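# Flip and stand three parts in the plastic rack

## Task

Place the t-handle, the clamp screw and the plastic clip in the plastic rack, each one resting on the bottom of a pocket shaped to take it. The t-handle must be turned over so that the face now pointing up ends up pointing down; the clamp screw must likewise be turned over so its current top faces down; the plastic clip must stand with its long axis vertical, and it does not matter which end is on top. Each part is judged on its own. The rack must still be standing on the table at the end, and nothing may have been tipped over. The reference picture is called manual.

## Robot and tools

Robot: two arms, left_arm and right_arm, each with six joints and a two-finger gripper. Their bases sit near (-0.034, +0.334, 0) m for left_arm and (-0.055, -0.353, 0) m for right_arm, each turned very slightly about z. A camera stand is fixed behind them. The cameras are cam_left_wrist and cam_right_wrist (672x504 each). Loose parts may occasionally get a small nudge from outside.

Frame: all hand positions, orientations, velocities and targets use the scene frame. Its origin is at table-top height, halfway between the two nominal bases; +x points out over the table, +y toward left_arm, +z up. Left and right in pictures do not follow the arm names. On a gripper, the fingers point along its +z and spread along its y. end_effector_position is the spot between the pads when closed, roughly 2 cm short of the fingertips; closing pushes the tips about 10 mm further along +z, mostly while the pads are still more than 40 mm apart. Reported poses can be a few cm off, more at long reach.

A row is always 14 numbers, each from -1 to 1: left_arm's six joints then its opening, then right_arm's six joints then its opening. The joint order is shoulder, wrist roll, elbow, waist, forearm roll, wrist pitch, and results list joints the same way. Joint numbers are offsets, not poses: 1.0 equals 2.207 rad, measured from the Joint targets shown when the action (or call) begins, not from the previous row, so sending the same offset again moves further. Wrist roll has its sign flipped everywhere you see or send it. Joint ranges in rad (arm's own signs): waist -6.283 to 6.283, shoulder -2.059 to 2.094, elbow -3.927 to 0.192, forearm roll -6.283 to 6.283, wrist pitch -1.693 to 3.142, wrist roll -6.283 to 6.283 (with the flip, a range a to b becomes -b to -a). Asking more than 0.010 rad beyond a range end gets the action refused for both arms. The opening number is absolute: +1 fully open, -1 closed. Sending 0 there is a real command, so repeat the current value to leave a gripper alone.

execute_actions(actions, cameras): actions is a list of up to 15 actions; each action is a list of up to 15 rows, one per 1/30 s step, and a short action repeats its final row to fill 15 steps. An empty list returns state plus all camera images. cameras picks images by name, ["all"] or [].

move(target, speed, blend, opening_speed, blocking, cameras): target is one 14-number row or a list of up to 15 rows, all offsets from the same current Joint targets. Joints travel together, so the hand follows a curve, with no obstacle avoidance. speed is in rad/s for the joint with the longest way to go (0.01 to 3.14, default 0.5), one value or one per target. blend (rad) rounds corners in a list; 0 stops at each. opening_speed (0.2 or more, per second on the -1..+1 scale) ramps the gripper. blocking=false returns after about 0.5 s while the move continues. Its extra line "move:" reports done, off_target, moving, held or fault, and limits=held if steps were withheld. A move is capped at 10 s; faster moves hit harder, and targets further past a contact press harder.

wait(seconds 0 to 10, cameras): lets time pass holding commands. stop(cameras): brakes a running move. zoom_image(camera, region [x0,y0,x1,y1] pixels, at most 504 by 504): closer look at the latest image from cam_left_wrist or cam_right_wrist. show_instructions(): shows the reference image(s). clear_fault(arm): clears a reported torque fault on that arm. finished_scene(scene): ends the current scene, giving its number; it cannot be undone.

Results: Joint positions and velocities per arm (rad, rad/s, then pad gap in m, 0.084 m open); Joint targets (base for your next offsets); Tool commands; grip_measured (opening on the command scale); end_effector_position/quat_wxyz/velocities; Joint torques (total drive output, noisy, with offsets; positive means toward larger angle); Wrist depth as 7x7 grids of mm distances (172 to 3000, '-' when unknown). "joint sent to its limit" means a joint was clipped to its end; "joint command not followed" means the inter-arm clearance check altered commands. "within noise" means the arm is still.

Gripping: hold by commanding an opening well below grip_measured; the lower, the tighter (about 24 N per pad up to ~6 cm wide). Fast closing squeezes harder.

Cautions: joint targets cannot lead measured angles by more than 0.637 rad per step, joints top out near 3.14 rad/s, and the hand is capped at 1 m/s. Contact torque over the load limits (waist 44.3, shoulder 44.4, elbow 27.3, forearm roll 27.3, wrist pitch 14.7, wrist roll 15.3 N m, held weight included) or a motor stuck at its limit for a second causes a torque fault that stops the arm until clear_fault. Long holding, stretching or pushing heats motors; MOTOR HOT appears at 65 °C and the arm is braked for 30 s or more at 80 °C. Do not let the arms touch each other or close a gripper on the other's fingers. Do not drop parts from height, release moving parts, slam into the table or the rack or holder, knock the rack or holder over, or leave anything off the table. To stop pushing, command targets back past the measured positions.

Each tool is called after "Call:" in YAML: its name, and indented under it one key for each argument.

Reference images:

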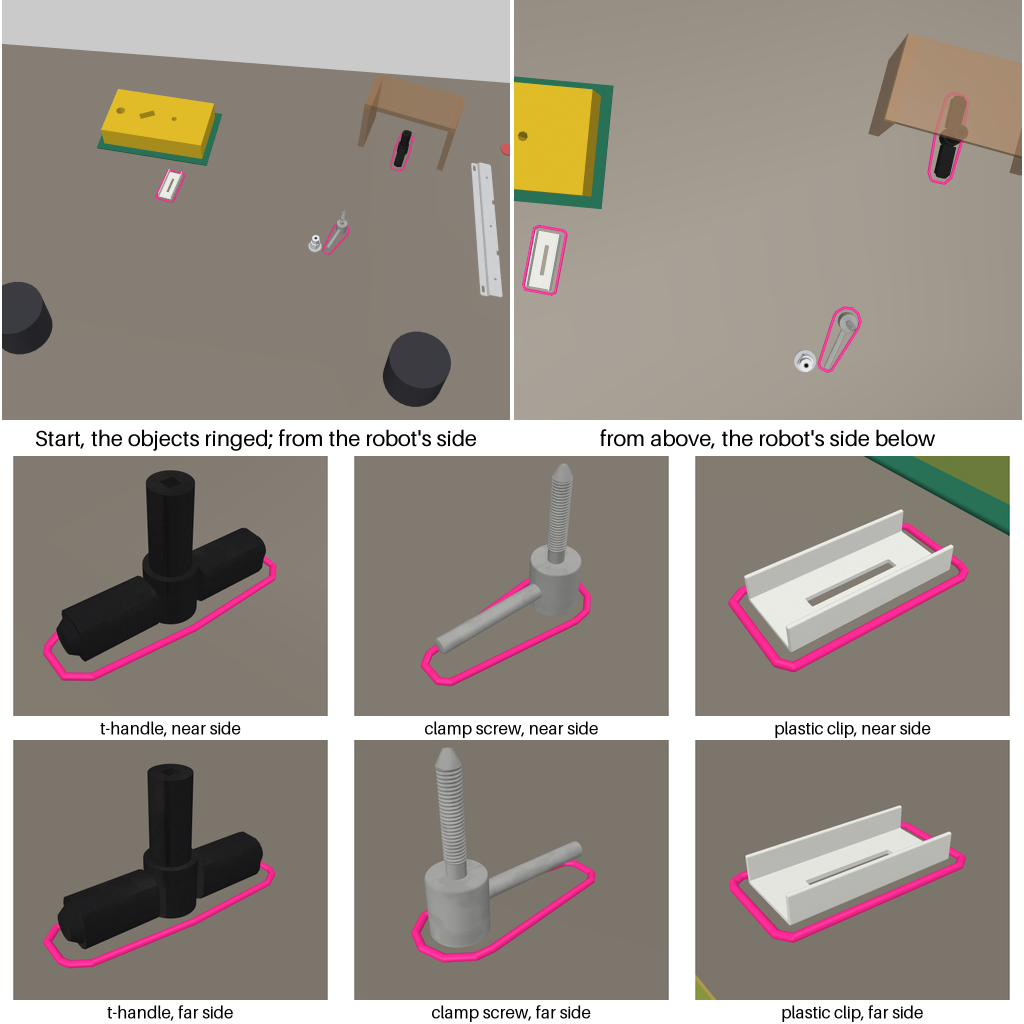

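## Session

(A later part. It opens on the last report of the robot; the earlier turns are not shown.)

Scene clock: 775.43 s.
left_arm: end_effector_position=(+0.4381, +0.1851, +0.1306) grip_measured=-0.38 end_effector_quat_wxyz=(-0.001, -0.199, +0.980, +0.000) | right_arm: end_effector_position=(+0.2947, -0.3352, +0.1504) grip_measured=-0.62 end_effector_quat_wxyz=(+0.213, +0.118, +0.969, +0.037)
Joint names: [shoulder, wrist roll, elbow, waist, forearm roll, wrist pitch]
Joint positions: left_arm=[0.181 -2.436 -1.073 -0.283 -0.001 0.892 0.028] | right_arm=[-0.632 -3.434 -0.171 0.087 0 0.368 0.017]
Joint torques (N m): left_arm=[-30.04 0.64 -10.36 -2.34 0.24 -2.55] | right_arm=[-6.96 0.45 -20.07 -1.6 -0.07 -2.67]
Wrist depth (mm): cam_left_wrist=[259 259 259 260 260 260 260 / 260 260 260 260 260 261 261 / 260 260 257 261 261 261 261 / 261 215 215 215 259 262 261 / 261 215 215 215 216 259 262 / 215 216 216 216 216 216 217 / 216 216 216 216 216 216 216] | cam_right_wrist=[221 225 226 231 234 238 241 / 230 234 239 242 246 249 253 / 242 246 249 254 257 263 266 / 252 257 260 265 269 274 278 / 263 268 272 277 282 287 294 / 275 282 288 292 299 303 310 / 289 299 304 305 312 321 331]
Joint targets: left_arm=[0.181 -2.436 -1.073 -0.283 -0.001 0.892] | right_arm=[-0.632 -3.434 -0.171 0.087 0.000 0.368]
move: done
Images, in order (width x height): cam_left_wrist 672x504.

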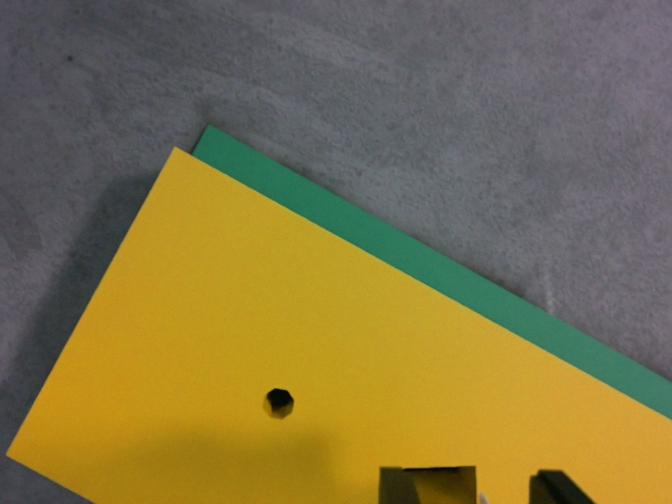

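Call:
move:
  target: [0.0204, 0.0075, 0.0136, 0.0007, 0, -0.0339, -0.8, 0, 0, 0, 0, 0, 0, -0.9]
  speed: 0.1
  cameras: ["cam_left_wrist"]

Call:
zoom_image:
  camera: "cam_left_wrist"
  region: [336, 352, 592, 504]

Scene clock: 796.97 s.
left_arm: end_effector_position=(+0.4378, +0.1860, +0.1025) grip_measured=-0.38 end_effector_quat_wxyz=(-0.001, -0.208, +0.978, +0.000) | right_arm: end_effector_position=(+0.2947, -0.3352, +0.1504) grip_measured=-0.62 end_effector_quat_wxyz=(+0.213, +0.118, +0.969, +0.037)
Joint names: [shoulder, wrist roll, elbow, waist, forearm roll, wrist pitch]
Joint positions: left_arm=[0.226 -2.419 -1.043 -0.281 -0.001 0.817 0.028] | right_arm=[-0.632 -3.434 -0.171 0.087 0 0.368 0.017]
Joint torques (N m): left_arm=[-23.65 0.63 -8.8 1.58 0.18 -2.34] | right_arm=[-6.97 0.38 -20.11 -1.39 -0.31 -2.57]
Wrist depth (mm): cam_left_wrist=[231 232 231 232 232 232 232 / 232 232 232 232 233 233 233 / 232 186 230 233 233 233 233 / 233 187 187 187 231 233 234 / 187 187 187 187 188 231 234 / 187 188 188 188 188 188 232 / 188 188 188 188 188 188 188] | cam_right_wrist=[221 225 226 231 234 238 241 / 230 234 239 241 246 249 254 / 242 246 249 254 258 262 266 / 252 257 260 265 269 274 278 / 263 268 272 277 281 287 293 / 275 282 288 292 298 303 310 / 289 299 304 306 313 321 331]
Joint targets: left_arm=[0.226 -2.419 -1.043 -0.281 -0.001 0.817] | right_arm=[-0.632 -3.434 -0.171 0.087 0.000 0.368]
move: done
Images, in order (width x height): cam_left_wrist 672x504.

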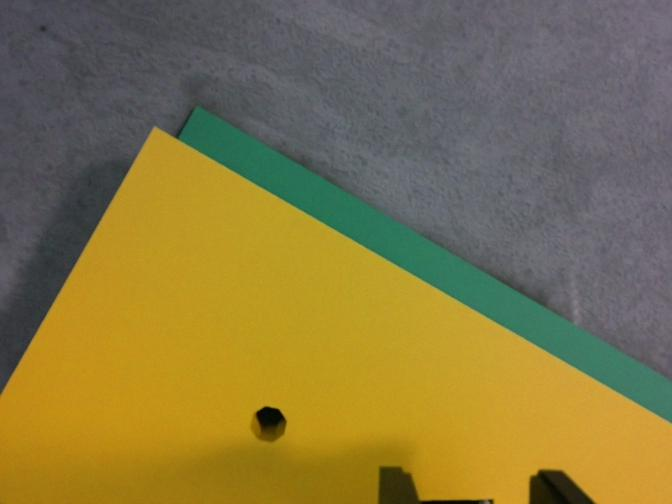

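Scaled by 1.969 from the camera's 672x504 image, which has a finer 960x720 frame.

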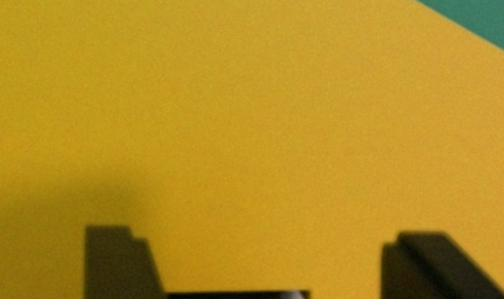

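Call:
move:
  target: [0.0245, 0, 0.0098, 0, 0, -0.0344, -0.8, 0, 0, 0, 0, 0, 0, -0.9]
  speed: 0.06

Scene clock: 803.37 s.
left_arm: end_effector_position=(+0.4377, +0.1860, +0.0735) grip_measured=-0.38 end_effector_quat_wxyz=(-0.001, -0.208, +0.978, +0.000) | right_arm: end_effector_position=(+0.2947, -0.3352, +0.1504) grip_measured=-0.62 end_effector_quat_wxyz=(+0.213, +0.118, +0.969, +0.037)
Joint names: [shoulder, wrist roll, elbow, waist, forearm roll, wrist pitch]
Joint positions: left_arm=[0.28 -2.419 -1.021 -0.281 -0.001 0.742 0.028] | right_arm=[-0.632 -3.434 -0.171 0.087 0 0.368 0.017]
Joint torques (N m): left_arm=[-19.36 0.71 -7.42 0.74 -0.35 -2.17] | right_arm=[-6.92 0.39 -20.16 -1.61 -0.49 -2.72]
Wrist depth (mm): cam_left_wrist=[203 203 203 203 203 204 204 / 203 203 204 204 204 204 204 / 203 - 201 204 204 204 204 / - - - - 202 205 205 / - - - - - 202 205 / - - - - - - 203 / - - - - - - -] | cam_right_wrist=[221 225 227 231 234 238 241 / 231 234 239 242 245 249 253 / 242 246 249 254 257 262 266 / 252 256 260 265 269 274 278 / 263 268 272 277 282 287 293 / 275 282 288 292 299 303 311 / 289 299 304 305 312 321 331]
Joint targets: left_arm=[0.281 -2.419 -1.021 -0.281 -0.001 0.742] | right_arm=[-0.632 -3.434 -0.171 0.087 0.000 0.368]
move: done

Call:
move:
  target: [0, 0, 0, 0, 0, 0, 0.0, 0, 0, 0, 0, 0, 0, -0.9]
  opening_speed: 0.5

Call:
move:
  target: [-0.065, 0, -0.02, 0, 0, 0.085, 0.0, 0, 0, 0, 0, 0, 0, -0.9]
  speed: 0.3
  cameras: ["cam_left_wrist"]

Scene clock: 812.10 s.
left_arm: end_effector_position=(+0.4377, +0.1860, +0.0734) grip_measured=-0.01 end_effector_quat_wxyz=(-0.001, -0.208, +0.978, +0.000) | right_arm: end_effector_position=(+0.2947, -0.3352, +0.1504) grip_measured=-0.62 end_effector_quat_wxyz=(+0.213, +0.118, +0.969, +0.037)
Joint names: [shoulder, wrist roll, elbow, waist, forearm roll, wrist pitch]
Joint positions: left_arm=[0.281 -2.419 -1.021 -0.281 -0.001 0.742 0.044] | right_arm=[-0.632 -3.434 -0.171 0.087 0 0.368 0.017]
Joint torques (N m): left_arm=[-31.4 0.23 -10.03 -2 -0.4 -2.38] | right_arm=[-6.76 0.32 -20.04 -1.14 -0.49 -2.65]
Wrist depth (mm): cam_left_wrist=[203 203 203 203 203 203 204 / 203 203 203 203 204 204 204 / 203 - 200 204 204 204 204 / - - - - 202 205 205 / - - - - - 202 205 / - - - - - - 202 / - - - - - - -] | cam_right_wrist=[221 225 227 231 234 238 241 / 230 235 238 242 246 249 254 / 242 246 250 254 257 262 266 / 252 257 260 265 269 274 278 / 263 268 272 277 281 287 294 / 275 282 288 292 299 303 310 / 290 299 304 305 312 321 331]
Joint targets: left_arm=[0.281 -2.419 -1.021 -0.281 -0.001 0.742] | right_arm=[-0.632 -3.434 -0.171 0.087 0.000 0.368]
move: done

Scene clock: 813.17 s.
left_arm: end_effector_position=(+0.4320, +0.1878, +0.1466) grip_measured=-0.01 end_effector_quat_wxyz=(-0.001, -0.208, +0.978, +0.000) | right_arm: end_effector_position=(+0.2947, -0.3352, +0.1504) grip_measured=-0.62 end_effector_quat_wxyz=(+0.213, +0.118, +0.969, +0.037)
Joint names: [shoulder, wrist roll, elbow, waist, forearm roll, wrist pitch]
Joint positions: left_arm=[0.137 -2.419 -1.065 -0.281 -0.001 0.929 0.044] | right_arm=[-0.632 -3.434 -0.171 0.087 0 0.368 0.017]
Joint torques (N m): left_arm=[-29.22 0.06 -10.77 -0.98 -0.23 -1.32] | right_arm=[-6.91 0.33 -20.21 -1.26 -0.71 -2.68]
Wrist depth (mm): cam_left_wrist=[275 275 275 276 276 276 276 / 276 276 275 277 277 277 277 / 276 276 273 276 277 277 277 / 277 231 231 265 278 278 278 / 277 231 231 231 231 277 278 / 231 232 231 232 232 232 275 / 232 232 232 232 232 233 233] | cam_right_wrist=[221 225 227 231 234 238 241 / 231 235 239 242 246 249 254 / 242 246 249 254 257 262 266 / 252 257 260 265 269 274 278 / 263 268 272 277 281 287 293 / 275 282 288 292 298 303 310 / 289 299 304 305 312 321 331]
Joint targets: left_arm=[0.137 -2.419 -1.065 -0.281 -0.001 0.929] | right_arm=[-0.632 -3.434 -0.171 0.087 0.000 0.368]
move: done
Images, in order (width x height): cam_left_wrist 672x504.

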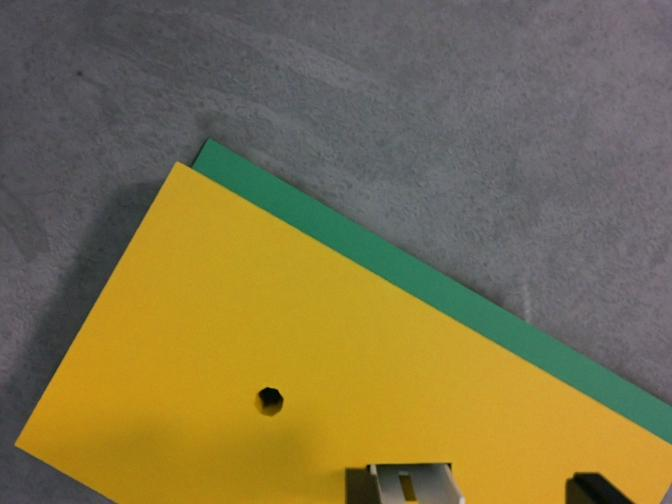

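Call:
zoom_image:
  camera: "cam_left_wrist"
  region: [300, 400, 508, 504]

Scaled by 2.423 from the camera's 672x504 image, which has a finer 960x720 frame.

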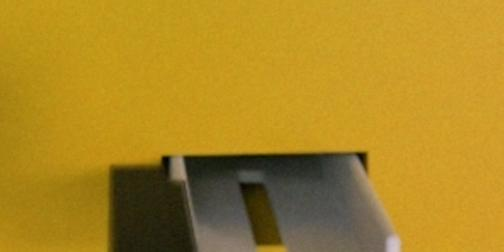

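Call:
move:
  target: [0.0376, -0.0072, -0.0189, 0.007, 0, -0.0193, -1, 0, 0, 0, 0, 0, 0, -0.9]
  speed: 0.1
  cameras: ["cam_left_wrist"]

Call:
zoom_image:
  camera: "cam_left_wrist"
  region: [336, 352, 592, 504]

Scene clock: 840.67 s.
left_arm: end_effector_position=(+0.4501, +0.1903, +0.1251) grip_measured=-1.00 end_effector_quat_wxyz=(+0.000, -0.207, +0.978, +0.000) | right_arm: end_effector_position=(+0.2947, -0.3352, +0.1504) grip_measured=-0.62 end_effector_quat_wxyz=(+0.213, +0.118, +0.969, +0.037)
Joint names: [shoulder, wrist roll, elbow, waist, forearm roll, wrist pitch]
Joint positions: left_arm=[0.22 -2.435 -1.107 -0.266 -0.001 0.887 0] | right_arm=[-0.632 -3.434 -0.171 0.087 0 0.368 0.017]
Joint torques (N m): left_arm=[-24.14 -0.55 -10.46 1.93 -0.08 -2.65] | right_arm=[-7.01 0.32 -20.18 -1.41 -0.75 -2.65]
Wrist depth (mm): cam_left_wrist=[253 254 254 254 255 254 254 / 254 254 254 255 255 255 256 / 255 209 209 252 255 255 256 / 255 209 209 209 253 256 256 / 210 210 210 210 210 210 254 / 210 210 210 210 210 211 211 / 257 210 210 211 238 211 211] | cam_right_wrist=[221 225 226 231 234 238 241 / 230 234 238 242 246 249 254 / 242 246 250 254 257 262 266 / 252 256 260 265 269 274 278 / 263 268 272 277 281 287 293 / 275 282 288 293 299 303 310 / 289 299 304 305 312 321 331]
Joint targets: left_arm=[0.220 -2.435 -1.107 -0.266 -0.001 0.887] | right_arm=[-0.632 -3.434 -0.171 0.087 0.000 0.368]
move: done
Images, in order (width x height): cam_left_wrist 672x504.

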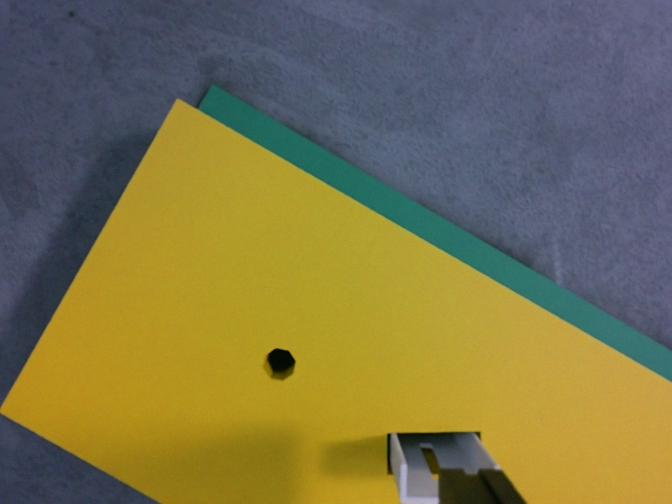

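Scaled by 1.969 from the camera's 672x504 image, which has a finer 960x720 frame.

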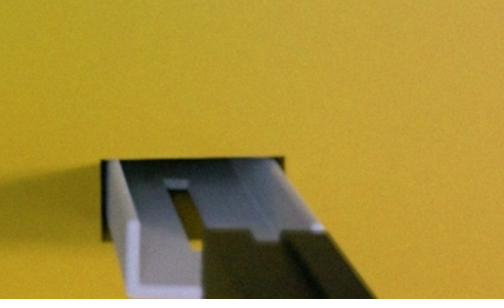

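Call:
move:
  target: [0.0254, 0, 0.0143, 0, 0, -0.0396, -1, 0, 0, 0, 0, 0, 0, -0.9]
  speed: 0.06

Scene clock: 852.07 s.
left_arm: end_effector_position=(+0.4502, +0.1903, +0.0917) grip_measured=-1.00 end_effector_quat_wxyz=(+0.000, -0.207, +0.978, +0.000) | right_arm: end_effector_position=(+0.2947, -0.3352, +0.1504) grip_measured=-0.62 end_effector_quat_wxyz=(+0.213, +0.118, +0.969, +0.037)
Joint names: [shoulder, wrist roll, elbow, waist, forearm roll, wrist pitch]
Joint positions: left_arm=[0.276 -2.435 -1.076 -0.266 -0.001 0.799 0] | right_arm=[-0.632 -3.434 -0.171 0.087 0 0.368 0.017]
Joint torques (N m): left_arm=[-0.12 -0.64 1.16 0.84 -0.01 1.55] | right_arm=[-6.65 0.29 -20.07 -1.28 -0.85 -2.61]
Wrist depth (mm): cam_left_wrist=[222 222 222 222 222 222 222 / 222 176 219 223 223 222 222 / 223 177 177 177 223 223 223 / 177 177 178 177 177 221 224 / 178 178 178 178 178 178 221 / 178 178 178 178 178 178 178 / 179 179 178 179 178 179 179] | cam_right_wrist=[221 225 227 231 234 238 241 / 230 234 239 241 246 249 253 / 242 246 250 254 258 262 266 / 252 257 260 265 269 274 278 / 263 268 272 278 282 287 293 / 275 282 288 293 299 303 310 / 289 299 304 305 312 321 331]
Joint targets: left_arm=[0.276 -2.435 -1.075 -0.266 -0.001 0.799] | right_arm=[-0.632 -3.434 -0.171 0.087 0.000 0.368]
move: done

Call:
move:
  target:
    - [-0.0254, 0, -0.0143, 0, 0, 0.0396, -1, 0, 0, 0, 0, 0, 0, -0.9]
    - [-0.1254, 0.7331, 0.1457, 0.1509, -0.6964, 0.3637, 1, 0.4356, -0.6599, -0.1577, 0.159, -0.337, -0.8656, -0.9]
  speed: [0.3, 0.9]
  blend: [0.02, 0]
  cameras: ["all"]

Call:
zoom_image:
  camera: "cam_left_wrist"
  region: [236, 252, 572, 504]

Scene clock: 914.20 s.
left_arm: end_effector_position=(+0.3620, +0.0978, +0.2995) grip_measured=+1.00 end_effector_quat_wxyz=(+0.707, +0.707, -0.001, +0.000) | right_arm: end_effector_position=(+0.2955, -0.0177, +0.3003) grip_measured=-0.62 end_effector_quat_wxyz=(+0.138, +0.155, +0.648, +0.733)
Joint names: [shoulder, wrist roll, elbow, waist, forearm roll, wrist pitch]
Joint positions: left_arm=[-0.001 -0.817 -0.754 0.067 -1.537 1.602 0.084] | right_arm=[0.329 -4.891 -0.52 0.438 -0.744 -1.542 0.017]
Joint torques (N m): left_arm=[-23.98 0.78 -8.72 1.25 -1.44 2.04] | right_arm=[-12.78 -0.41 -11.32 5.14 -1.9 -2.34]
Wrist depth (mm): cam_left_wrist=[600 1996 1991 2020 2002 2014 2032 / 482 805 2032 2020 2014 2008 2032 / 477 496 2050 2014 2014 2050 2050 / 607 714 2038 2020 2008 2038 2038 / 609 2008 2050 2044 2026 2050 2050 / 612 2044 2050 2068 2020 2068 2062 / 617 826 464 - 2093 2050 2044] | cam_right_wrist=[888 1940 - - - 460 - / 878 2062 - 444 441 478 - / 859 - - 443 451 467 - / 853 - 375 368 473 - - / 950 - 323 303 323 2595 2604 / 830 2008 298 314 316 1979 2080 / 1818 1893 255 1804 1898 1813 1833]
Joint targets: left_arm=[-0.001 -0.817 -0.754 0.067 -1.537 1.602] | right_arm=[0.329 -4.891 -0.520 0.438 -0.744 -1.542]
move: done

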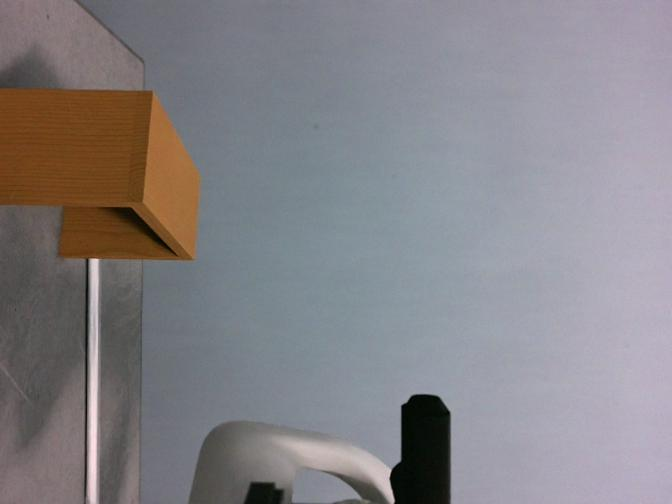

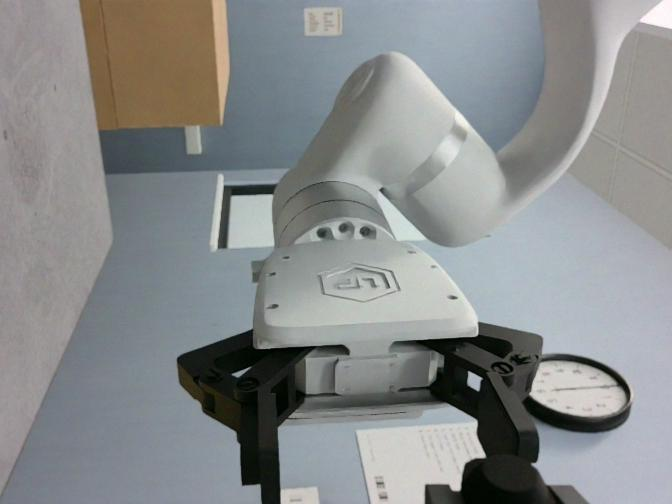

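Scaled by 1.500 from the camera's 672x504 image, which has a finer 960x720 frame.

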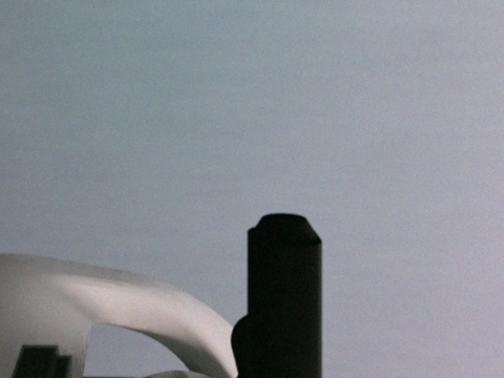

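Call:
move:
  target: [0.0101, -0.0013, -0.0156, -0.1169, -0.0852, -0.0804, 1, 0, 0, 0, 0, 0, 0, -0.9]
  speed: 0.15
  cameras: ["all"]

Scene clock: 932.43 s.
left_arm: end_effector_position=(+0.3631, +0.0077, +0.3021) grip_measured=+1.00 end_effector_quat_wxyz=(+0.707, +0.707, -0.002, +0.001) | right_arm: end_effector_position=(+0.2955, -0.0177, +0.3003) grip_measured=-0.62 end_effector_quat_wxyz=(+0.138, +0.155, +0.648, +0.733)
Joint names: [shoulder, wrist roll, elbow, waist, forearm roll, wrist pitch]
Joint positions: left_arm=[0.022 -0.82 -0.788 -0.191 -1.725 1.424 0.084] | right_arm=[0.329 -4.891 -0.52 0.438 -0.744 -1.542 0.017]
Joint torques (N m): left_arm=[-18.6 -0.55 -10.07 -2.22 -1.29 0.81] | right_arm=[-12.76 0.43 -11.2 4.94 -1.8 -1.35]
Wrist depth (mm): cam_left_wrist=[564 1968 1946 1930 1940 1935 1924 / 390 1940 1908 1946 1946 1935 1946 / 381 505 1940 1940 1974 1940 1957 / 544 1957 1940 1940 1940 1951 1946 / 610 1974 1940 1962 1957 1962 1962 / 612 1979 1974 1985 1962 1974 1985 / 613 1951 1946 1979 1946 1957 1951] | cam_right_wrist=[892 1985 - - - - 368 / 874 2044 - - 366 - 396 / 859 - - 364 356 375 408 / 851 - - 350 368 379 - / 952 2585 - 306 326 2585 2556 / 2014 2172 - 262 261 1991 2112 / 1893 - 239 227 227 228 1818]
Joint targets: left_arm=[0.022 -0.820 -0.788 -0.191 -1.725 1.424] | right_arm=[0.329 -4.891 -0.520 0.438 -0.744 -1.542]
move: done

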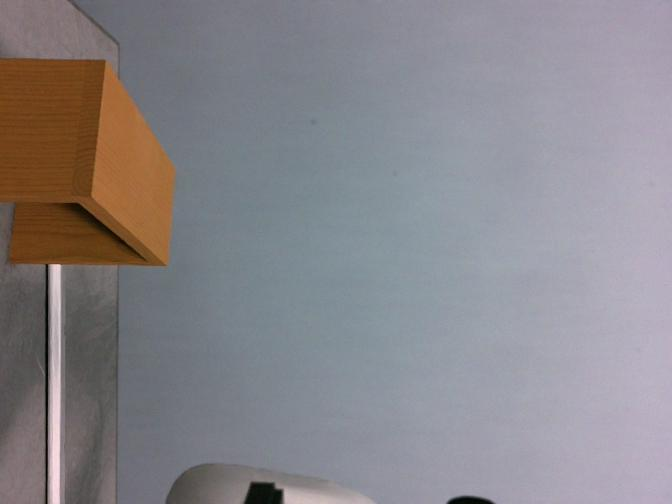

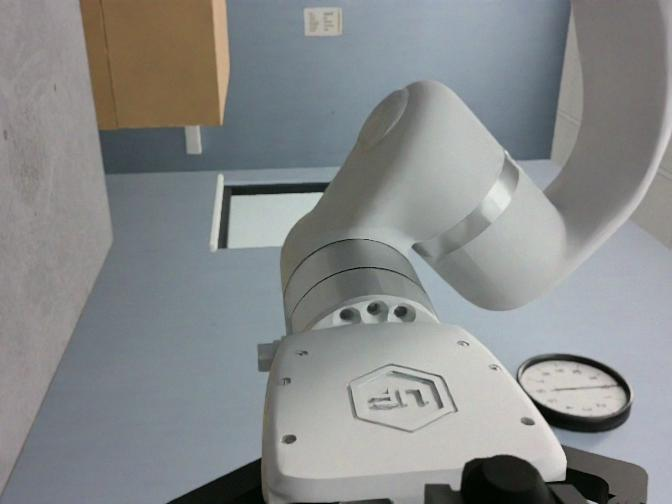

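Call:
move:
  target: [-0.0012, 0, 0, 0, 0, 0, -0.9, 0, 0, 0, 0, 0, 0, -0.9]
  opening_speed: 1.0

Scene clock: 937.83 s.
left_arm: end_effector_position=(+0.3630, +0.0077, +0.3033) grip_measured=-0.63 end_effector_quat_wxyz=(+0.707, +0.707, -0.003, +0.002) | right_arm: end_effector_position=(+0.2955, -0.0177, +0.3003) grip_measured=-0.62 end_effector_quat_wxyz=(+0.138, +0.155, +0.648, +0.733)
Joint names: [shoulder, wrist roll, elbow, waist, forearm roll, wrist pitch]
Joint positions: left_arm=[0.019 -0.82 -0.788 -0.191 -1.725 1.424 0.016] | right_arm=[0.329 -4.891 -0.52 0.438 -0.744 -1.543 0.017]
Joint torques (N m): left_arm=[-25.22 -0.33 -12.25 -2.1 -1.21 6.03] | right_arm=[-9.61 -0.16 -5.82 2.99 -0.2 2.98]
Wrist depth (mm): cam_left_wrist=[566 1951 1940 1962 1946 1914 1935 / 392 1935 1924 1930 1962 1946 1935 / 381 509 1924 1962 1962 1940 1951 / 547 1968 1957 1946 1935 1908 1957 / 613 1930 1957 1968 1957 1946 1951 / 613 1991 1968 1979 1968 1962 2008 / 613 1962 1991 1962 1962 1979 1957] | cam_right_wrist=[893 1962 - - - - 368 / 874 2044 - - 367 - 395 / 867 - - 364 356 374 407 / 854 - - 350 368 380 - / 954 2556 - 307 326 2547 2604 / 1996 2172 - 262 261 2008 2093 / 1823 - - 227 227 239 1818]
Joint targets: left_arm=[0.019 -0.820 -0.788 -0.191 -1.725 1.424] | right_arm=[0.329 -4.891 -0.520 0.438 -0.744 -1.542]
move: done

Call:
move:
  target: [0.0024, 0, 0, 0, 0, 0, -0.9, 0, 0, 0, 0, 0, 0, -0.9]
  speed: 0.05

Call:
move:
  target:
    - [0, 0, 0, 0, 0, 0, -0.9, 0, 0, 0, 0, 0, 0, 1]
    - [0, 0, 0, 0, 0, 0, -0.9, -0.0169, 0.0306, 0.0698, -0.0929, -0.0934, -0.0405, 1]
  speed: 0.25
  opening_speed: 1.0
  cameras: ["all"]

Scene clock: 952.73 s.
left_arm: end_effector_position=(+0.3631, +0.0076, +0.3010) grip_measured=-0.63 end_effector_quat_wxyz=(+0.707, +0.707, -0.001, +0.000) | right_arm: end_effector_position=(+0.2955, -0.0176, +0.3000) grip_measured=-0.63 end_effector_quat_wxyz=(+0.138, +0.155, +0.648, +0.732)
Joint names: [shoulder, wrist roll, elbow, waist, forearm roll, wrist pitch]
Joint positions: left_arm=[0.024 -0.82 -0.788 -0.191 -1.725 1.425 0.016] | right_arm=[0.329 -4.891 -0.519 0.438 -0.744 -1.542 0.017]
Joint torques (N m): left_arm=[-17.42 0.32 -8.82 -2.01 -0.76 1.06] | right_arm=[-15.63 -0.88 -12.29 -2.76 1.36 -2.63]
Wrist depth (mm): cam_left_wrist=[560 1935 1919 1919 1935 1946 1935 / 390 1946 1935 1935 1940 1951 1935 / 381 503 1946 1957 1940 1940 1946 / 545 1951 1935 1957 1991 1946 1946 / 606 1951 1962 1946 1962 1951 1951 / 612 1962 1946 1951 1962 1935 1946 / 614 1951 1940 1974 1957 1957 1951] | cam_right_wrist=[885 1968 - - - - 367 / 875 2050 - - 368 - 395 / 857 - - 363 355 374 408 / 851 - - 350 367 379 - / 944 2566 - 306 329 2566 2566 / 1991 2172 - 260 261 2002 2093 / 1813 - 220 227 227 239 1823]
Joint targets: left_arm=[0.024 -0.820 -0.788 -0.191 -1.725 1.424] | right_arm=[0.329 -4.891 -0.520 0.438 -0.744 -1.542]
move: done

Scene clock: 956.17 s.
left_arm: end_effector_position=(+0.3631, +0.0076, +0.3009) grip_measured=-0.63 end_effector_quat_wxyz=(+0.707, +0.707, -0.001, +0.000) | right_arm: end_effector_position=(+0.2705, -0.0838, +0.2898) grip_measured=+1.00 end_effector_quat_wxyz=(+0.137, +0.156, +0.651, +0.730)
Joint names: [shoulder, wrist roll, elbow, waist, forearm roll, wrist pitch]
Joint positions: left_arm=[0.024 -0.82 -0.788 -0.191 -1.725 1.424 0.016] | right_arm=[0.292 -4.823 -0.366 0.233 -0.95 -1.632 0.084]
Joint torques (N m): left_arm=[-25.35 -0.45 -10.11 -1.65 -0.21 2.35] | right_arm=[-14.43 0.92 -6.98 -3.97 -2.07 -2.52]
Wrist depth (mm): cam_left_wrist=[560 1924 1930 1946 1924 1951 1924 / 391 1940 1930 1940 1935 1940 1935 / 381 501 1924 1974 1957 1951 1924 / 545 1946 1940 1946 1940 1962 1940 / 568 1940 1946 1940 1957 1962 1957 / 570 1940 1935 1951 1968 1951 1985 / 570 1962 1968 1979 1951 1951 1962] | cam_right_wrist=[838 2026 - - - 459 421 / 823 2112 - - - - - / 810 - - 446 429 467 - / 800 2986 - 426 440 457 - / 794 2624 - 357 379 2634 2585 / 777 2132 - 303 303 2087 2151 / 1785 1877 - 282 215 1785 1842]
Joint targets: left_arm=[0.024 -0.820 -0.788 -0.191 -1.725 1.424] | right_arm=[0.292 -4.823 -0.365 0.233 -0.950 -1.632]
move: done

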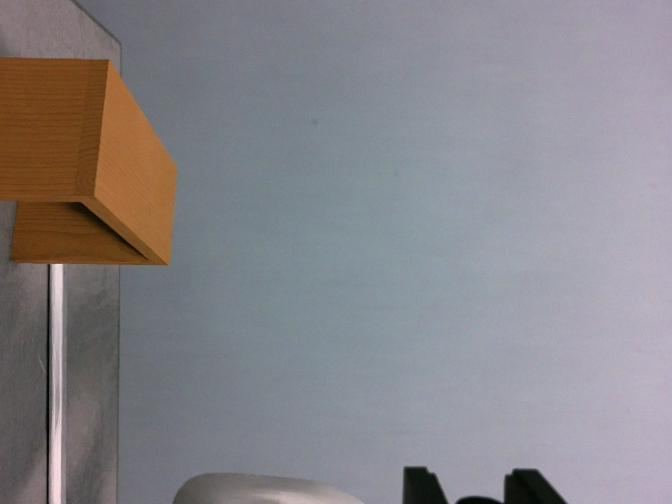

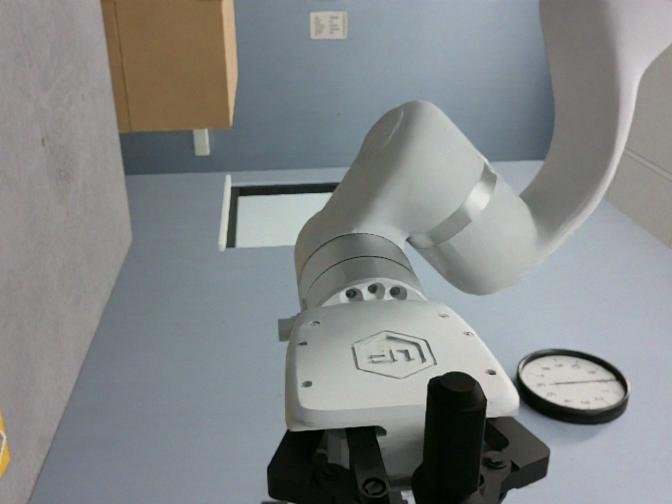

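Call:
move:
  target: [0, 0, 0, 0, 0, 0, -0.9, 0, 0, 0, -0.1359, 0, 0, 1]
  speed: 0.5
  cameras: ["cam_right_wrist"]

Call:
zoom_image:
  camera: "cam_right_wrist"
  region: [300, 0, 636, 252]

Scene clock: 966.10 s.
left_arm: end_effector_position=(+0.3631, +0.0076, +0.3009) grip_measured=-0.63 end_effector_quat_wxyz=(+0.707, +0.707, -0.001, +0.000) | right_arm: end_effector_position=(+0.3354, -0.1921, +0.2898) grip_measured=+1.00 end_effector_quat_wxyz=(+0.244, +0.252, +0.620, +0.702)
Joint names: [shoulder, wrist roll, elbow, waist, forearm roll, wrist pitch]
Joint positions: left_arm=[0.024 -0.82 -0.788 -0.191 -1.725 1.424 0.016] | right_arm=[0.292 -4.823 -0.365 -0.067 -0.95 -1.632 0.084]
Joint torques (N m): left_arm=[-25.22 -0.47 -10.19 -1.36 -0.45 2.21] | right_arm=[-13.86 0.52 -7.82 -4.23 -0.76 -2.06]
Wrist depth (mm): cam_left_wrist=[558 1940 1962 1935 1940 1935 1924 / 392 1930 1919 1951 1924 1940 1924 / 381 499 1940 1935 1968 1935 1935 / 544 1951 1919 1968 1935 1946 1951 / 567 1946 1974 1974 1957 1962 1946 / 571 1974 1946 1951 1935 1946 1930 / 572 751 366 376 381 1996 1957] | cam_right_wrist=[844 2948 335 333 332 - - / 827 2389 327 311 328 2585 2634 / 1996 2112 2044 2038 2087 2099 2172 / 1862 1877 1893 1924 1914 1940 1940 / 1690 1711 1706 1715 1719 1745 1749 / 1553 1567 1557 1560 1585 1589 1589 / 1391 1388 1400 1408 1411 1411 1420]
Joint targets: left_arm=[0.024 -0.820 -0.788 -0.191 -1.725 1.424] | right_arm=[0.292 -4.823 -0.365 -0.067 -0.950 -1.632]
move: done
Images, in order (width x height): cam_right_wrist 672x504.

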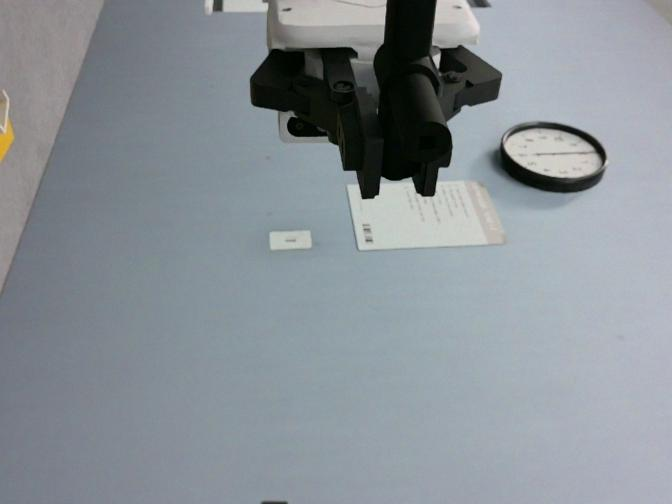

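Scaled by 1.500 from the camera's 672x504 image, which has a finer 960x720 frame.

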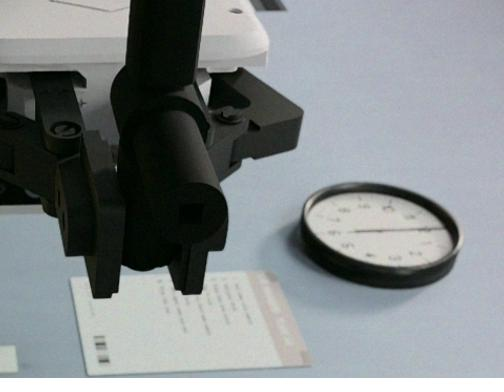

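Call:
move:
  target: [0, 0, 0, 0, 0, 0, -0.9, -0.05, -0.0995, -0.3072, 0.1484, 0.2152, 0.7436, 1]
  speed: 1.0

Call:
move:
  target: [0, 0, 0, 0, 0, 0, -0.9, -0.05, -0.0995, -0.3072, 0.1484, 0.2152, 0.7436, 1]
  speed: 1.0
  cameras: ["cam_right_wrist"]

Call:
zoom_image:
  camera: "cam_right_wrist"
  region: [156, 126, 492, 378]

Scene clock: 1026.83 s.
left_arm: end_effector_position=(+0.3631, +0.0076, +0.3009) grip_measured=-0.63 end_effector_quat_wxyz=(+0.707, +0.707, -0.001, +0.000) | right_arm: end_effector_position=(+0.5696, -0.1763, +0.2587) grip_measured=+1.00 end_effector_quat_wxyz=(+0.282, +0.516, +0.750, +0.303)
Joint names: [shoulder, wrist roll, elbow, waist, forearm roll, wrist pitch]
Joint positions: left_arm=[0.024 -0.82 -0.788 -0.191 -1.725 1.424 0.016] | right_arm=[0.181 -5.043 -1.043 0.26 -0.475 0.009 0.084]
Joint torques (N m): left_arm=[-25.69 -0.54 -10.29 -0.76 -0.3 2.21] | right_arm=[-20.31 -0.79 -21.48 5.12 2.27 -1.52]
Wrist depth (mm): cam_left_wrist=[558 1908 1951 321 296 1919 1935 / 391 807 - 316 304 303 1979 / 381 501 1946 336 315 306 1951 / 547 1940 1962 1946 328 311 321 / 569 1946 1974 1957 416 336 318 / 566 1957 1979 1962 364 343 343 / 570 1957 1951 1974 1974 361 435] | cam_right_wrist=[309 346 394 1619 1425 1266 1172 / 315 351 400 1550 1364 1235 1134 / 326 358 1536 1474 1315 1190 1082 / 329 365 1529 1414 1269 1155 1048 / 334 379 1499 1353 1226 1117 1022 / 337 1468 1446 1302 1178 1076 991 / 343 1446 1383 1250 1130 1042 956]
Joint targets: left_arm=[0.024 -0.820 -0.788 -0.191 -1.725 1.424] | right_arm=[0.181 -5.043 -1.043 0.260 -0.475 0.009]
move: done

Scene clock: 1029.10 s.
left_arm: end_effector_position=(+0.3631, +0.0076, +0.3009) grip_measured=-0.63 end_effector_quat_wxyz=(+0.707, +0.707, -0.001, +0.000) | right_arm: end_effector_position=(+0.3578, -0.0989, +0.4000) grip_measured=+1.00 end_effector_quat_wxyz=(+0.000, +0.707, +0.707, +0.000)
Joint names: [shoulder, wrist roll, elbow, waist, forearm roll, wrist pitch]
Joint positions: left_arm=[0.024 -0.82 -0.788 -0.191 -1.725 1.424 0.016] | right_arm=[0.071 -5.262 -1.721 0.588 0 1.65 0.084]
Joint torques (N m): left_arm=[-25.74 -0.36 -10.12 -0.85 -0.26 2.08] | right_arm=[-18.13 -0.78 -20.96 5.06 1.38 -0.78]
Wrist depth (mm): cam_left_wrist=[560 1930 1930 1914 1946 1903 1946 / 391 1940 1935 1940 1940 1951 1946 / 380 502 1962 1957 1946 1935 1968 / 547 1946 1935 1935 1946 1951 1957 / 566 1951 1930 1974 1974 1957 1968 / 570 1951 1940 1940 1962 1962 1985 / 570 1974 1940 1985 1968 1985 1940] | cam_right_wrist=[530 530 529 - 203 482 528 / 530 531 530 220 207 482 528 / 533 531 530 222 237 530 528 / 531 533 532 532 532 530 530 / 534 534 534 532 532 530 532 / 534 535 535 533 532 531 531 / 536 535 534 533 535 534 532]
Joint targets: left_arm=[0.024 -0.820 -0.788 -0.191 -1.725 1.424] | right_arm=[0.071 -5.262 -1.721 0.588 0.000 1.650]
move: done
Images, in order (width x height): cam_right_wrist 672x504.

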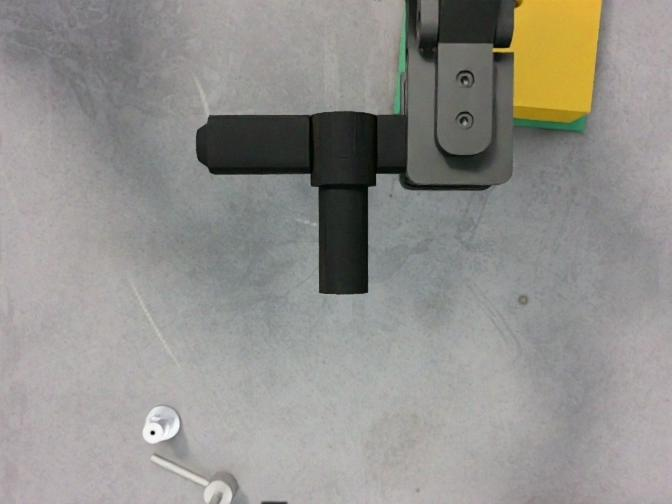

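Scaled by 1.500 from the camera's 672x504 image, which has a finer 960x720 frame.

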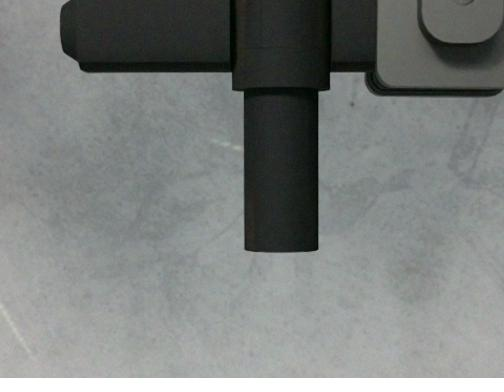

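Call:
move:
  target: [-0.0651, 0.4927, -0.0899, -0.0246, 0.7818, -0.144, -0.9, -0.1793, 0.5881, 0.4227, -0.0903, 0, -0.2434, 1]
  speed: 0.7
  cameras: ["all"]

Call:
zoom_image:
  camera: "cam_left_wrist"
  region: [210, 170, 462, 359]

Call:
zoom_image:
  camera: "cam_right_wrist"
  region: [210, 150, 462, 339]

Scene clock: 1090.10 s.
left_arm: end_effector_position=(+0.3867, +0.2186, +0.2200) grip_measured=-0.63 end_effector_quat_wxyz=(+0.000, +1.000, +0.000, +0.000) | right_arm: end_effector_position=(+0.2991, -0.2227, +0.2205) grip_measured=+1.00 end_effector_quat_wxyz=(+0.000, +0.234, +0.972, +0.000)
Joint names: [shoulder, wrist roll, elbow, waist, forearm roll, wrist pitch]
Joint positions: left_arm=[-0.119 0.267 -0.986 -0.245 0 1.107 0.016] | right_arm=[-0.325 -3.965 -0.789 0.389 0 1.113 0.084]
Joint torques (N m): left_arm=[-24.15 0.68 -11.17 -2.09 0.69 -2.58] | right_arm=[-12.4 0.91 -19.99 -4.33 -0.22 -2.29]
Wrist depth (mm): cam_left_wrist=[348 348 348 349 348 349 348 / 348 349 349 347 348 348 350 / 349 349 349 304 304 304 303 / 349 350 351 305 305 304 305 / 350 351 351 305 305 305 305 / 351 352 351 352 351 351 349 / 352 351 352 352 353 353 354] | cam_right_wrist=[352 350 350 350 350 349 349 / 352 352 351 350 350 350 349 / 353 352 351 352 351 350 350 / 353 353 352 352 351 351 350 / 354 354 353 352 352 351 351 / 355 354 353 353 352 352 351 / 355 355 354 354 354 353 352]
Joint targets: left_arm=[-0.119 0.267 -0.986 -0.245 0.000 1.107] | right_arm=[-0.325 -3.965 -0.789 0.389 0.000 1.113]
move: done

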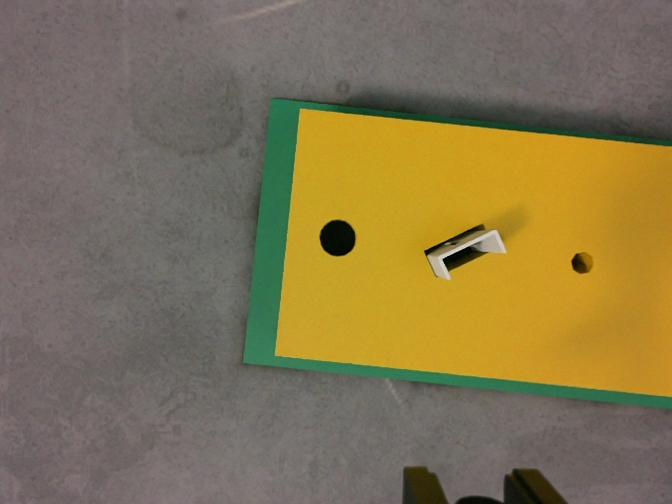

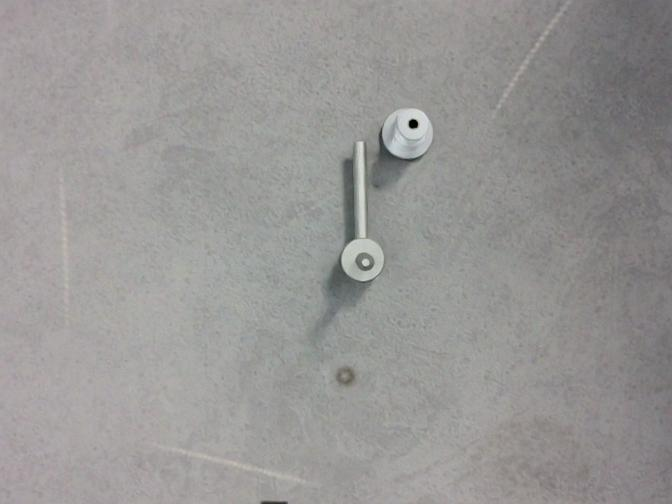

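Scaled by 2.000 from the camera's 672x504 image, which has a finer 960x720 frame.

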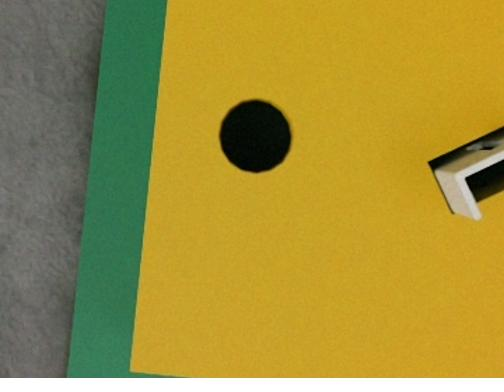

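Scaled by 2.000 from the camera's 672x504 image, which has a finer 960x720 frame.

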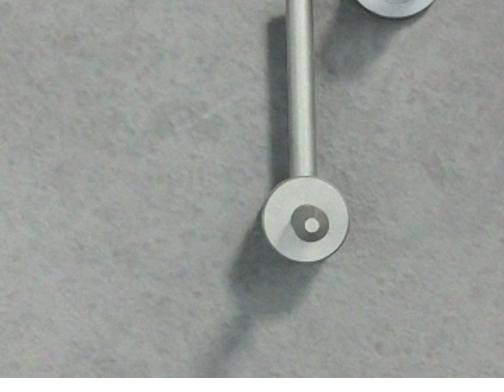

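Call:
move:
  target:
    - [0.1754, -0.0483, -0.1331, 0.0483, 0, -0.0429, -0.9, -0.0385, -0.0284, 0.1576, 0.0451, 0, -0.1187, 1]
    - [0.2087, -0.0483, -0.1046, 0.0483, 0, -0.1048, -0.9, 0.0467, -0.0284, 0.1913, 0.0451, 0, -0.2375, 1]
  speed: [0.6, 0.25]
  blend: [0.02, 0]
  cameras: ["all"]

Scene clock: 1150.67 s.
left_arm: end_effector_position=(+0.4939, +0.2482, +0.1061) grip_measured=-0.63 end_effector_quat_wxyz=(+0.000, +1.000, +0.000, +0.000) | right_arm: end_effector_position=(+0.2326, -0.2132, +0.0628) grip_measured=+1.00 end_effector_quat_wxyz=(+0.000, +0.216, +0.976, +0.000)
Joint names: [shoulder, wrist roll, elbow, waist, forearm roll, wrist pitch]
Joint positions: left_arm=[0.341 0.16 -1.217 -0.138 0 0.875 0.016] | right_arm=[-0.222 -4.027 -0.366 0.488 0 0.589 0.084]
Joint torques (N m): left_arm=[-27.2 -0.65 -9.49 1.61 0.17 -2.66] | right_arm=[-7.81 -0.63 -15.71 5.08 -0.49 -2.28]
Wrist depth (mm): cam_left_wrist=[235 235 235 235 235 236 236 / 236 236 236 236 236 236 236 / 236 236 236 236 237 237 237 / 236 236 237 237 237 237 237 / 236 237 237 237 237 237 238 / 238 238 238 235 202 213 234 / 238 237 238 - 192 192 192] | cam_right_wrist=[194 193 193 193 193 192 192 / 194 194 194 193 193 193 193 / 194 194 194 194 193 193 193 / 195 194 194 194 194 193 193 / 195 194 194 194 194 194 193 / 195 195 195 194 194 194 194 / 196 195 195 195 194 194 194]
Joint targets: left_arm=[0.341 0.160 -1.217 -0.138 0.000 0.875] | right_arm=[-0.222 -4.027 -0.366 0.488 0.000 0.589]
move: done

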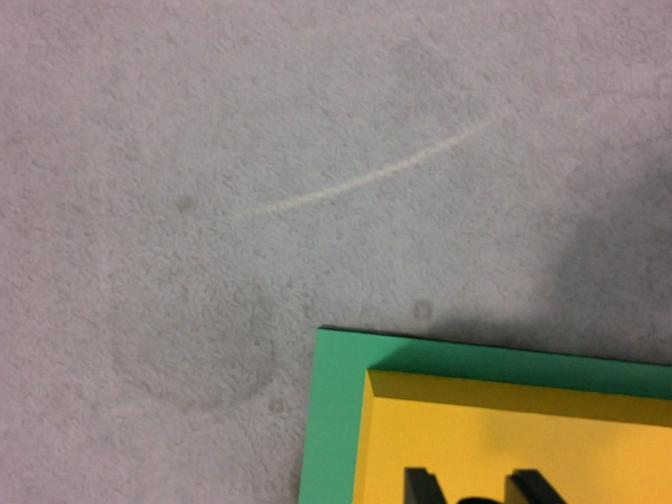

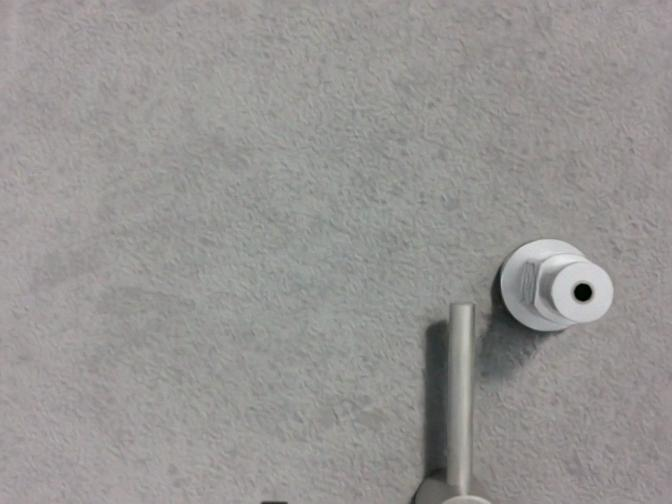

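Call:
move:
  target: [0.008, 0, 0.0042, 0, 0, -0.0122, -0.9, 0, 0, 0, 0, 0, 0, -0.95]
  speed: 0.03
  opening_speed: 1.2

Scene clock: 1155.30 s.
left_arm: end_effector_position=(+0.4939, +0.2482, +0.0951) grip_measured=-0.63 end_effector_quat_wxyz=(+0.000, +1.000, +0.000, +0.000) | right_arm: end_effector_position=(+0.2326, -0.2132, +0.0627) grip_measured=-0.85 end_effector_quat_wxyz=(+0.000, +0.216, +0.976, +0.000)
Joint names: [shoulder, wrist roll, elbow, waist, forearm roll, wrist pitch]
Joint positions: left_arm=[0.359 0.16 -1.208 -0.138 0 0.848 0.016] | right_arm=[-0.222 -4.027 -0.366 0.488 0 0.589 0.007]
Joint torques (N m): left_arm=[-27.18 -0.17 -9.91 -0.81 -0.16 -3.22] | right_arm=[-8.26 -0.36 -16.7 4.72 -0.54 -1.74]
Wrist depth (mm): cam_left_wrist=[224 224 225 225 225 225 224 / 225 225 225 225 225 225 225 / 225 226 225 225 225 226 226 / 226 226 225 226 226 226 226 / 226 226 226 226 226 226 226 / 226 226 226 224 198 216 224 / 227 227 227 - 181 181 181] | cam_right_wrist=[194 193 193 193 193 192 192 / 194 194 193 193 193 193 192 / 194 194 194 194 193 193 193 / 194 194 194 194 194 193 193 / 195 194 194 194 194 194 193 / 195 195 194 194 194 194 194 / 195 195 195 195 194 194 194]
Joint targets: left_arm=[0.359 0.160 -1.208 -0.138 0.000 0.848] | right_arm=[-0.222 -4.027 -0.366 0.488 0.000 0.589]
move: done

Call:
move:
  target: [0.0119, 0, 0.0044, 0, 0, -0.0164, -0.9, -0.0851, 0, -0.0337, 0, 0, 0.1188, -0.95]
  speed: 0.15
  cameras: ["cam_right_wrist"]

Scene clock: 1162.30 s.
left_arm: end_effector_position=(+0.4941, +0.2481, +0.0801) grip_measured=-0.63 end_effector_quat_wxyz=(+0.000, +1.000, +0.000, +0.001) | right_arm: end_effector_position=(+0.2327, -0.2131, +0.1299) grip_measured=-0.85 end_effector_quat_wxyz=(+0.000, +0.216, +0.976, +0.000)
Joint names: [shoulder, wrist roll, elbow, waist, forearm roll, wrist pitch]
Joint positions: left_arm=[0.385 0.16 -1.198 -0.138 0 0.812 0.016] | right_arm=[-0.409 -4.027 -0.441 0.488 0 0.851 0.007]
Joint torques (N m): left_arm=[-27.87 0.19 -9.87 -2.19 -0.37 -3.16] | right_arm=[-9.77 0.16 -20.77 0.3 -0.65 -0.86]
Wrist depth (mm): cam_left_wrist=[210 209 210 210 210 210 210 / 210 210 210 210 210 210 210 / 210 210 210 210 211 211 211 / 210 211 211 211 211 211 211 / 211 211 211 211 211 211 211 / 211 211 211 209 198 209 209 / 212 212 212 209 - - -] | cam_right_wrist=[261 261 260 260 259 259 258 / 261 261 261 260 260 260 259 / 262 262 261 261 260 260 260 / 262 262 262 261 261 260 260 / 263 262 262 261 261 261 261 / 263 263 263 262 262 261 261 / 264 263 263 262 193 261 261]
Joint targets: left_arm=[0.385 0.160 -1.198 -0.138 0.000 0.812] | right_arm=[-0.409 -4.027 -0.441 0.488 0.000 0.851]
move: done
Images, in order (width x height): cam_right_wrist 672x504.

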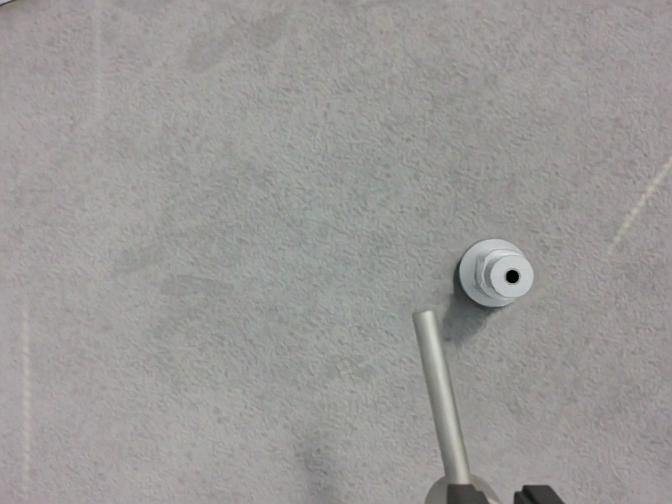

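Call:
move:
  target: [0.0096, 0, 0.0036, 0, 0, -0.0131, -0.9, 0, 0, 0, 0, 0, 0, -0.95]
  speed: 0.03

Scene clock: 1166.53 s.
left_arm: end_effector_position=(+0.4939, +0.2482, +0.0680) grip_measured=-0.63 end_effector_quat_wxyz=(+0.000, +1.000, +0.000, +0.000) | right_arm: end_effector_position=(+0.2327, -0.2131, +0.1299) grip_measured=-0.85 end_effector_quat_wxyz=(+0.000, +0.216, +0.976, +0.000)
Joint names: [shoulder, wrist roll, elbow, waist, forearm roll, wrist pitch]
Joint positions: left_arm=[0.406 0.16 -1.19 -0.138 0 0.783 0.016] | right_arm=[-0.409 -4.027 -0.441 0.488 0 0.851 0.007]
Joint torques (N m): left_arm=[-9.54 0.15 -1.68 -2.28 -0.64 -0.02] | right_arm=[-10.1 0.31 -20.69 -1.23 -0.52 -1.15]
Wrist depth (mm): cam_left_wrist=[199 199 199 199 199 199 199 / 199 199 199 199 200 199 200 / 199 199 200 199 200 200 200 / 199 200 200 200 200 200 200 / 200 200 200 200 200 200 200 / 200 200 200 197 197 198 198 / 200 201 200 198 - - 178] | cam_right_wrist=[261 261 261 260 260 259 259 / 262 261 261 260 260 260 259 / 262 262 261 261 261 260 260 / 262 262 262 261 261 260 260 / 263 262 262 261 261 261 260 / 263 263 262 262 262 261 261 / 264 263 263 262 193 262 261]
Joint targets: left_arm=[0.406 0.160 -1.190 -0.138 0.000 0.783] | right_arm=[-0.409 -4.027 -0.441 0.488 0.000 0.851]
move: done


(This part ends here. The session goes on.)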